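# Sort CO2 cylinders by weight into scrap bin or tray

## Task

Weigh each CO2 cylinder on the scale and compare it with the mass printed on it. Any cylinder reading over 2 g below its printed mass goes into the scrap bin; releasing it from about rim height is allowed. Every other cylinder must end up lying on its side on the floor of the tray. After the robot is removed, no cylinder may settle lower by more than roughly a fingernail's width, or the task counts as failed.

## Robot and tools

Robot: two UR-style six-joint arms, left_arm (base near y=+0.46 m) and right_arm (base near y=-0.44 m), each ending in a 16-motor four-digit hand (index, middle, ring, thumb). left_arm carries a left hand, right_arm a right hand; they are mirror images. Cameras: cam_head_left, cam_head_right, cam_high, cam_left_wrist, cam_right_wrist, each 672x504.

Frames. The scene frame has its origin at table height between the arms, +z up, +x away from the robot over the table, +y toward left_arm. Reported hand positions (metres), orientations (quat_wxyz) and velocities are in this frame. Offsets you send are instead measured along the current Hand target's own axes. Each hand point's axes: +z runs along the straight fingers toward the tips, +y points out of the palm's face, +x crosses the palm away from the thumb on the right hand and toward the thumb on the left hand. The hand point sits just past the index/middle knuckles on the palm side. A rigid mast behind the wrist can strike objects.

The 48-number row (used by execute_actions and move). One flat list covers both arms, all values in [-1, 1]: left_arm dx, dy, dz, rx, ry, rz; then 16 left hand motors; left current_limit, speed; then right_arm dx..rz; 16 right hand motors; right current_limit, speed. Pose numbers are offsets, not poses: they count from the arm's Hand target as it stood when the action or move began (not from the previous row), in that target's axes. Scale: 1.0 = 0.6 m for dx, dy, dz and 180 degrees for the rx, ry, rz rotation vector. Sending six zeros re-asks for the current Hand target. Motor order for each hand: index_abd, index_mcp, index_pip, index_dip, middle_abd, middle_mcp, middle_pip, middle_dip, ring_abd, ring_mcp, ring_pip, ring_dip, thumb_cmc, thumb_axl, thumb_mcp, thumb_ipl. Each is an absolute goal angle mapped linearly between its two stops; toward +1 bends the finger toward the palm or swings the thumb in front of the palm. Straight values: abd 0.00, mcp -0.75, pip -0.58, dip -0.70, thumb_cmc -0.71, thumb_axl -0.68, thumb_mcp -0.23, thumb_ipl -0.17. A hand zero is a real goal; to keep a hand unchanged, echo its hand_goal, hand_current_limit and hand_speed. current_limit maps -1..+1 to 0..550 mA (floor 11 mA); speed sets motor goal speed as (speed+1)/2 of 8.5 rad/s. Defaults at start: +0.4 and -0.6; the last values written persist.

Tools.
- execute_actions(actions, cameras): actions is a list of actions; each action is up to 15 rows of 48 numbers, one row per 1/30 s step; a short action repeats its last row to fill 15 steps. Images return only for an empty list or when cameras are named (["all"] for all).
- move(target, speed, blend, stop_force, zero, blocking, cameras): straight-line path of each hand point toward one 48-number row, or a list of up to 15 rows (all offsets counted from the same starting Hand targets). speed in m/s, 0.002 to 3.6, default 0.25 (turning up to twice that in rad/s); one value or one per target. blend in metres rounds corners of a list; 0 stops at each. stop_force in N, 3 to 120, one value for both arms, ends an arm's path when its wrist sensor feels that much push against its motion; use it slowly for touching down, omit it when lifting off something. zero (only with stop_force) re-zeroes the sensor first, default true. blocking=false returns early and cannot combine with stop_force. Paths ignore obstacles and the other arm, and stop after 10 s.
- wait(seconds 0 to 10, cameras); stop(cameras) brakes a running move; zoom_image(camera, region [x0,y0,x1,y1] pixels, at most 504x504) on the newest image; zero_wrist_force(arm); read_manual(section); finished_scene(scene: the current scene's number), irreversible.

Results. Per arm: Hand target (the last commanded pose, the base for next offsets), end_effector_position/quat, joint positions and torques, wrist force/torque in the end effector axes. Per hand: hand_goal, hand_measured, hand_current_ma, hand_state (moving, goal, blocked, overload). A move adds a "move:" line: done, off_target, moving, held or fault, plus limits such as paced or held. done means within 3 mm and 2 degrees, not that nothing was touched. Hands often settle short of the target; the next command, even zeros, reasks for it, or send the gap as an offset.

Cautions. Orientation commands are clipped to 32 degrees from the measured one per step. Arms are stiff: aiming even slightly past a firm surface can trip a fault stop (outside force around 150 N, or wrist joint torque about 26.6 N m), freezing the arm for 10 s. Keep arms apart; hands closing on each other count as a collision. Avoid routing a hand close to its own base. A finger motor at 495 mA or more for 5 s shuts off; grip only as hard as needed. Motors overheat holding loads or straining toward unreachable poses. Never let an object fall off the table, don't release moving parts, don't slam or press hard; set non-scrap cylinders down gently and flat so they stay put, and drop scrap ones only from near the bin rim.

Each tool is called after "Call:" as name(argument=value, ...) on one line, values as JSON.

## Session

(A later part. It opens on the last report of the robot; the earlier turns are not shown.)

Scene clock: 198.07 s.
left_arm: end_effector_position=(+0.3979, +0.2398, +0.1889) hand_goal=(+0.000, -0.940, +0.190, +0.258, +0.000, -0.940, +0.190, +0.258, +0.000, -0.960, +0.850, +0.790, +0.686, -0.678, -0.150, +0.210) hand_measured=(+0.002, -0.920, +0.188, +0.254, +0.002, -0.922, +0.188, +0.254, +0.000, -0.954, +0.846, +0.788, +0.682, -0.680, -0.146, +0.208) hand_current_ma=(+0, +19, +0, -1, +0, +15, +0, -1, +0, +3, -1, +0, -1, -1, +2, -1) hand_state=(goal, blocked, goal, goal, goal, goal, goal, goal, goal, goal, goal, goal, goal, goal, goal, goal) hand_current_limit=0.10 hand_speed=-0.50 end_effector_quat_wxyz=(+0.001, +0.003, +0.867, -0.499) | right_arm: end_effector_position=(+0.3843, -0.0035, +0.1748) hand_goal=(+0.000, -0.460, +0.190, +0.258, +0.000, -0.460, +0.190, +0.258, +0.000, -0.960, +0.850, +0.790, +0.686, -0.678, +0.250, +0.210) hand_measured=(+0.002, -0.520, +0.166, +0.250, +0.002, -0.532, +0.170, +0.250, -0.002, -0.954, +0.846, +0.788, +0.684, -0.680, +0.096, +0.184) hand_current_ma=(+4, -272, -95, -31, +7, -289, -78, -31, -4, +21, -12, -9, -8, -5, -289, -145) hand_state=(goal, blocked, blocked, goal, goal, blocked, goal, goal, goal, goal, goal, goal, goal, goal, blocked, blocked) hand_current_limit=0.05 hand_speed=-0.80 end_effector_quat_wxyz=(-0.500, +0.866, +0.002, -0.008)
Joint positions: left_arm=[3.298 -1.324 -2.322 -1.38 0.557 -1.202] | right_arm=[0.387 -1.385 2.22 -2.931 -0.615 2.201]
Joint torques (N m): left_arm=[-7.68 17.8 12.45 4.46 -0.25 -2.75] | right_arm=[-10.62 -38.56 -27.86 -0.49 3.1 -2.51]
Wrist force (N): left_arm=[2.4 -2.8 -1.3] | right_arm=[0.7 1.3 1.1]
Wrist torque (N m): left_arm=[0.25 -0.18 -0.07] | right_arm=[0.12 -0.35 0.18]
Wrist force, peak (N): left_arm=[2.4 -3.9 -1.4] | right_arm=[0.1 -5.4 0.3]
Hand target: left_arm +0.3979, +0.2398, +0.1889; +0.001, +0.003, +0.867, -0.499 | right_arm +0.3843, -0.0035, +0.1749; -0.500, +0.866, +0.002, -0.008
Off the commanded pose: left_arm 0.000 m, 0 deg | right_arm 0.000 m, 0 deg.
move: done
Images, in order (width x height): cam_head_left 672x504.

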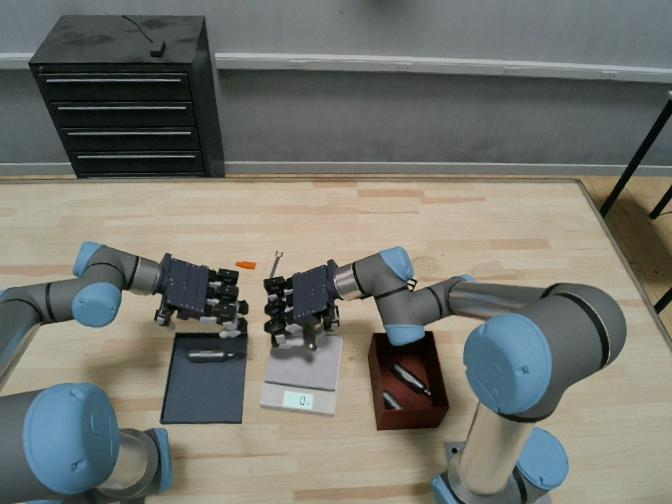

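Call:
move(target=[[0,0,0,0,0,0,0,-0.94,0.19,0.259,0,-0.94,0.19,0.259,0,-0.959,0.85,0.79,0.6857,-0.678,-0.15,0.21,0.1,-0.5,-0.1122,0.1988,-0.3442,0,-0.2165,-0.125,0,-0.46,0.19,0.259,0,-0.46,0.19,0.259,0,-0.959,0.85,0.79,0.6857,-0.678,0.25,0.21,0.05,-0.8],[0,0,0,0,0,0,0,-0.94,0.19,0.259,0,-0.94,0.19,0.259,0,-0.959,0.85,0.79,0.6857,-0.678,-0.15,0.21,0.1,-0.5,-0.1122,0.2421,-0.3192,0,-0.2165,-0.125,0,-0.89,0.19,0.259,0,-0.89,0.19,0.259,0,-0.959,0.85,0.79,0.6857,-0.678,-0.1,0.21,0.1,-0.6],[0,0,0,0,0,0,0,-0.94,0.19,0.259,0,-0.94,0.19,0.259,0,-0.959,0.85,0.79,0.6857,-0.678,-0.15,0.21,0.1,-0.5,-0.1122,0.1555,-0.3692,0,-0.2165,-0.125,0,-0.89,0.19,0.259,0,-0.89,0.19,0.259,0,-0.959,0.85,0.79,0.6857,-0.678,-0.1,0.21,0.1,-0.6]], speed=[0.4,0.15,0.25], blend=[0.02,0,0], cameras=["cam_head_left", "cam_high"])

Call:
zoom_image(camera="cam_head_left", region=[340, 300, 470, 440])

Call:
zoom_image(camera="cam_high", region=[320, 130, 450, 240])

Scene clock: 202.67 s.
left_arm: end_effector_position=(+0.3979, +0.2398, +0.1889) hand_goal=(+0.000, -0.940, +0.190, +0.258, +0.000, -0.940, +0.190, +0.258, +0.000, -0.960, +0.850, +0.790, +0.686, -0.678, -0.150, +0.210) hand_measured=(+0.002, -0.920, +0.188, +0.254, +0.002, -0.922, +0.188, +0.254, +0.000, -0.954, +0.846, +0.788, +0.682, -0.680, -0.146, +0.208) hand_current_ma=(+0, +19, +0, -1, +0, +15, +0, -1, +0, +3, -1, +0, -1, -1, +2, -1) hand_state=(goal, blocked, goal, goal, goal, goal, goal, goal, goal, goal, goal, goal, goal, goal, goal, goal) hand_current_limit=0.10 hand_speed=-0.50 end_effector_quat_wxyz=(+0.001, +0.003, +0.867, -0.499) | right_arm: end_effector_position=(+0.3200, -0.2427, +0.2054) hand_goal=(+0.000, -0.890, +0.190, +0.258, +0.000, -0.890, +0.190, +0.258, +0.000, -0.960, +0.850, +0.790, +0.686, -0.678, -0.100, +0.210) hand_measured=(+0.002, -0.874, +0.188, +0.254, +0.002, -0.870, +0.188, +0.254, -0.002, -0.954, +0.846, +0.788, +0.682, -0.680, -0.098, +0.208) hand_current_ma=(+4, +64, -6, -12, +6, +81, -6, -11, -4, +21, -12, -9, -11, -6, +13, -11) hand_state=(goal, goal, goal, goal, goal, goal, goal, goal, goal, goal, goal, goal, goal, goal, goal, goal) hand_current_limit=0.10 hand_speed=-0.60 end_effector_quat_wxyz=(-0.463, +0.797, +0.333, -0.198)
Joint positions: left_arm=[3.298 -1.324 -2.322 -1.38 0.557 -1.202] | right_arm=[-0.06 -1.675 2.028 -0.983 -0.991 0.388]
Joint torques (N m): left_arm=[-7.71 18.22 13.03 4.42 -0.33 -2.67] | right_arm=[-9.98 -27 -26.78 1.26 -0.81 -2.62]
Wrist force (N): left_arm=[2.0 -3.0 -1.4] | right_arm=[0.2 -0.9 0.3]
Wrist torque (N m): left_arm=[0.24 -0.12 -0.09] | right_arm=[-0.01 -0.29 0.12]
Wrist force, peak (N): left_arm=[2.6 -3.7 -1.2] | right_arm=[0.7 0.7 2.3]
Hand target: left_arm +0.3979, +0.2398, +0.1889; +0.001, +0.003, +0.867, -0.499 | right_arm +0.3200, -0.2428, +0.2055; -0.463, +0.797, +0.333, -0.198
Off the commanded pose: left_arm 0.000 m, 0 deg | right_arm 0.000 m, 0 deg.
move: done; blend cut to 0.015 m at target 1
Images, in order (width x height): cam_head_left 672x504, cam_high 672x504.

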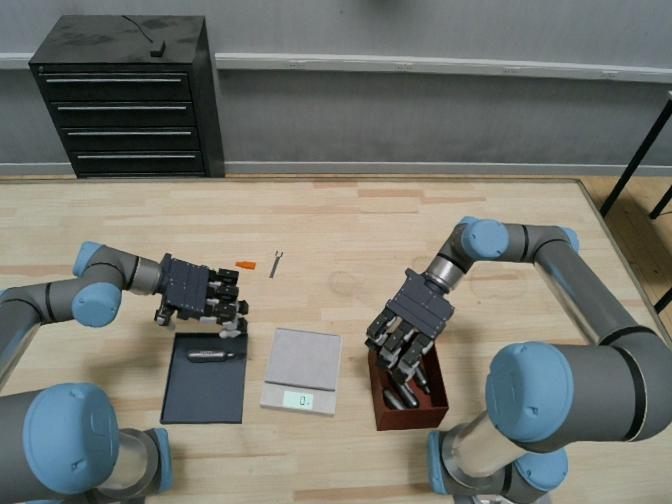

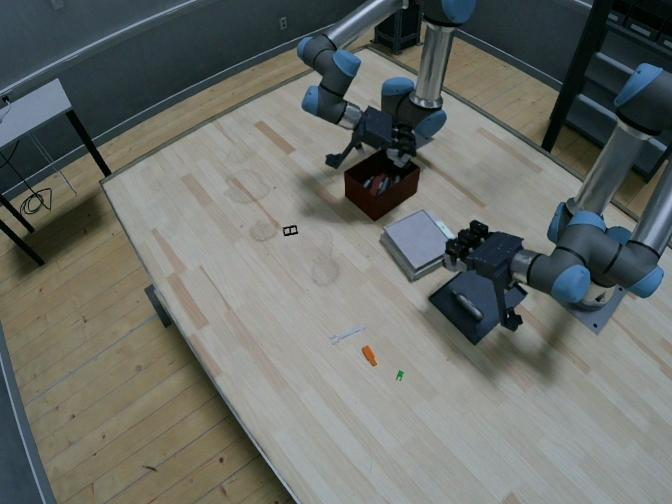

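Scaled by 3.600 from the camera's 672x504 image, which has a finer 960x720 frame.

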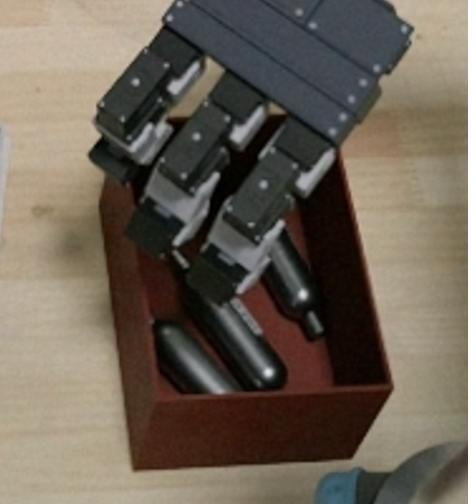

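Scaled by 3.877 from the camera's 672x504 image, which has a finer 960x720 frame.

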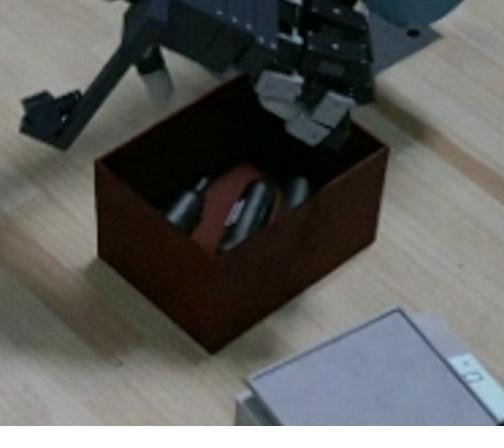

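Call:
finished_scene(scene=3)

The scene is finished: the task was done.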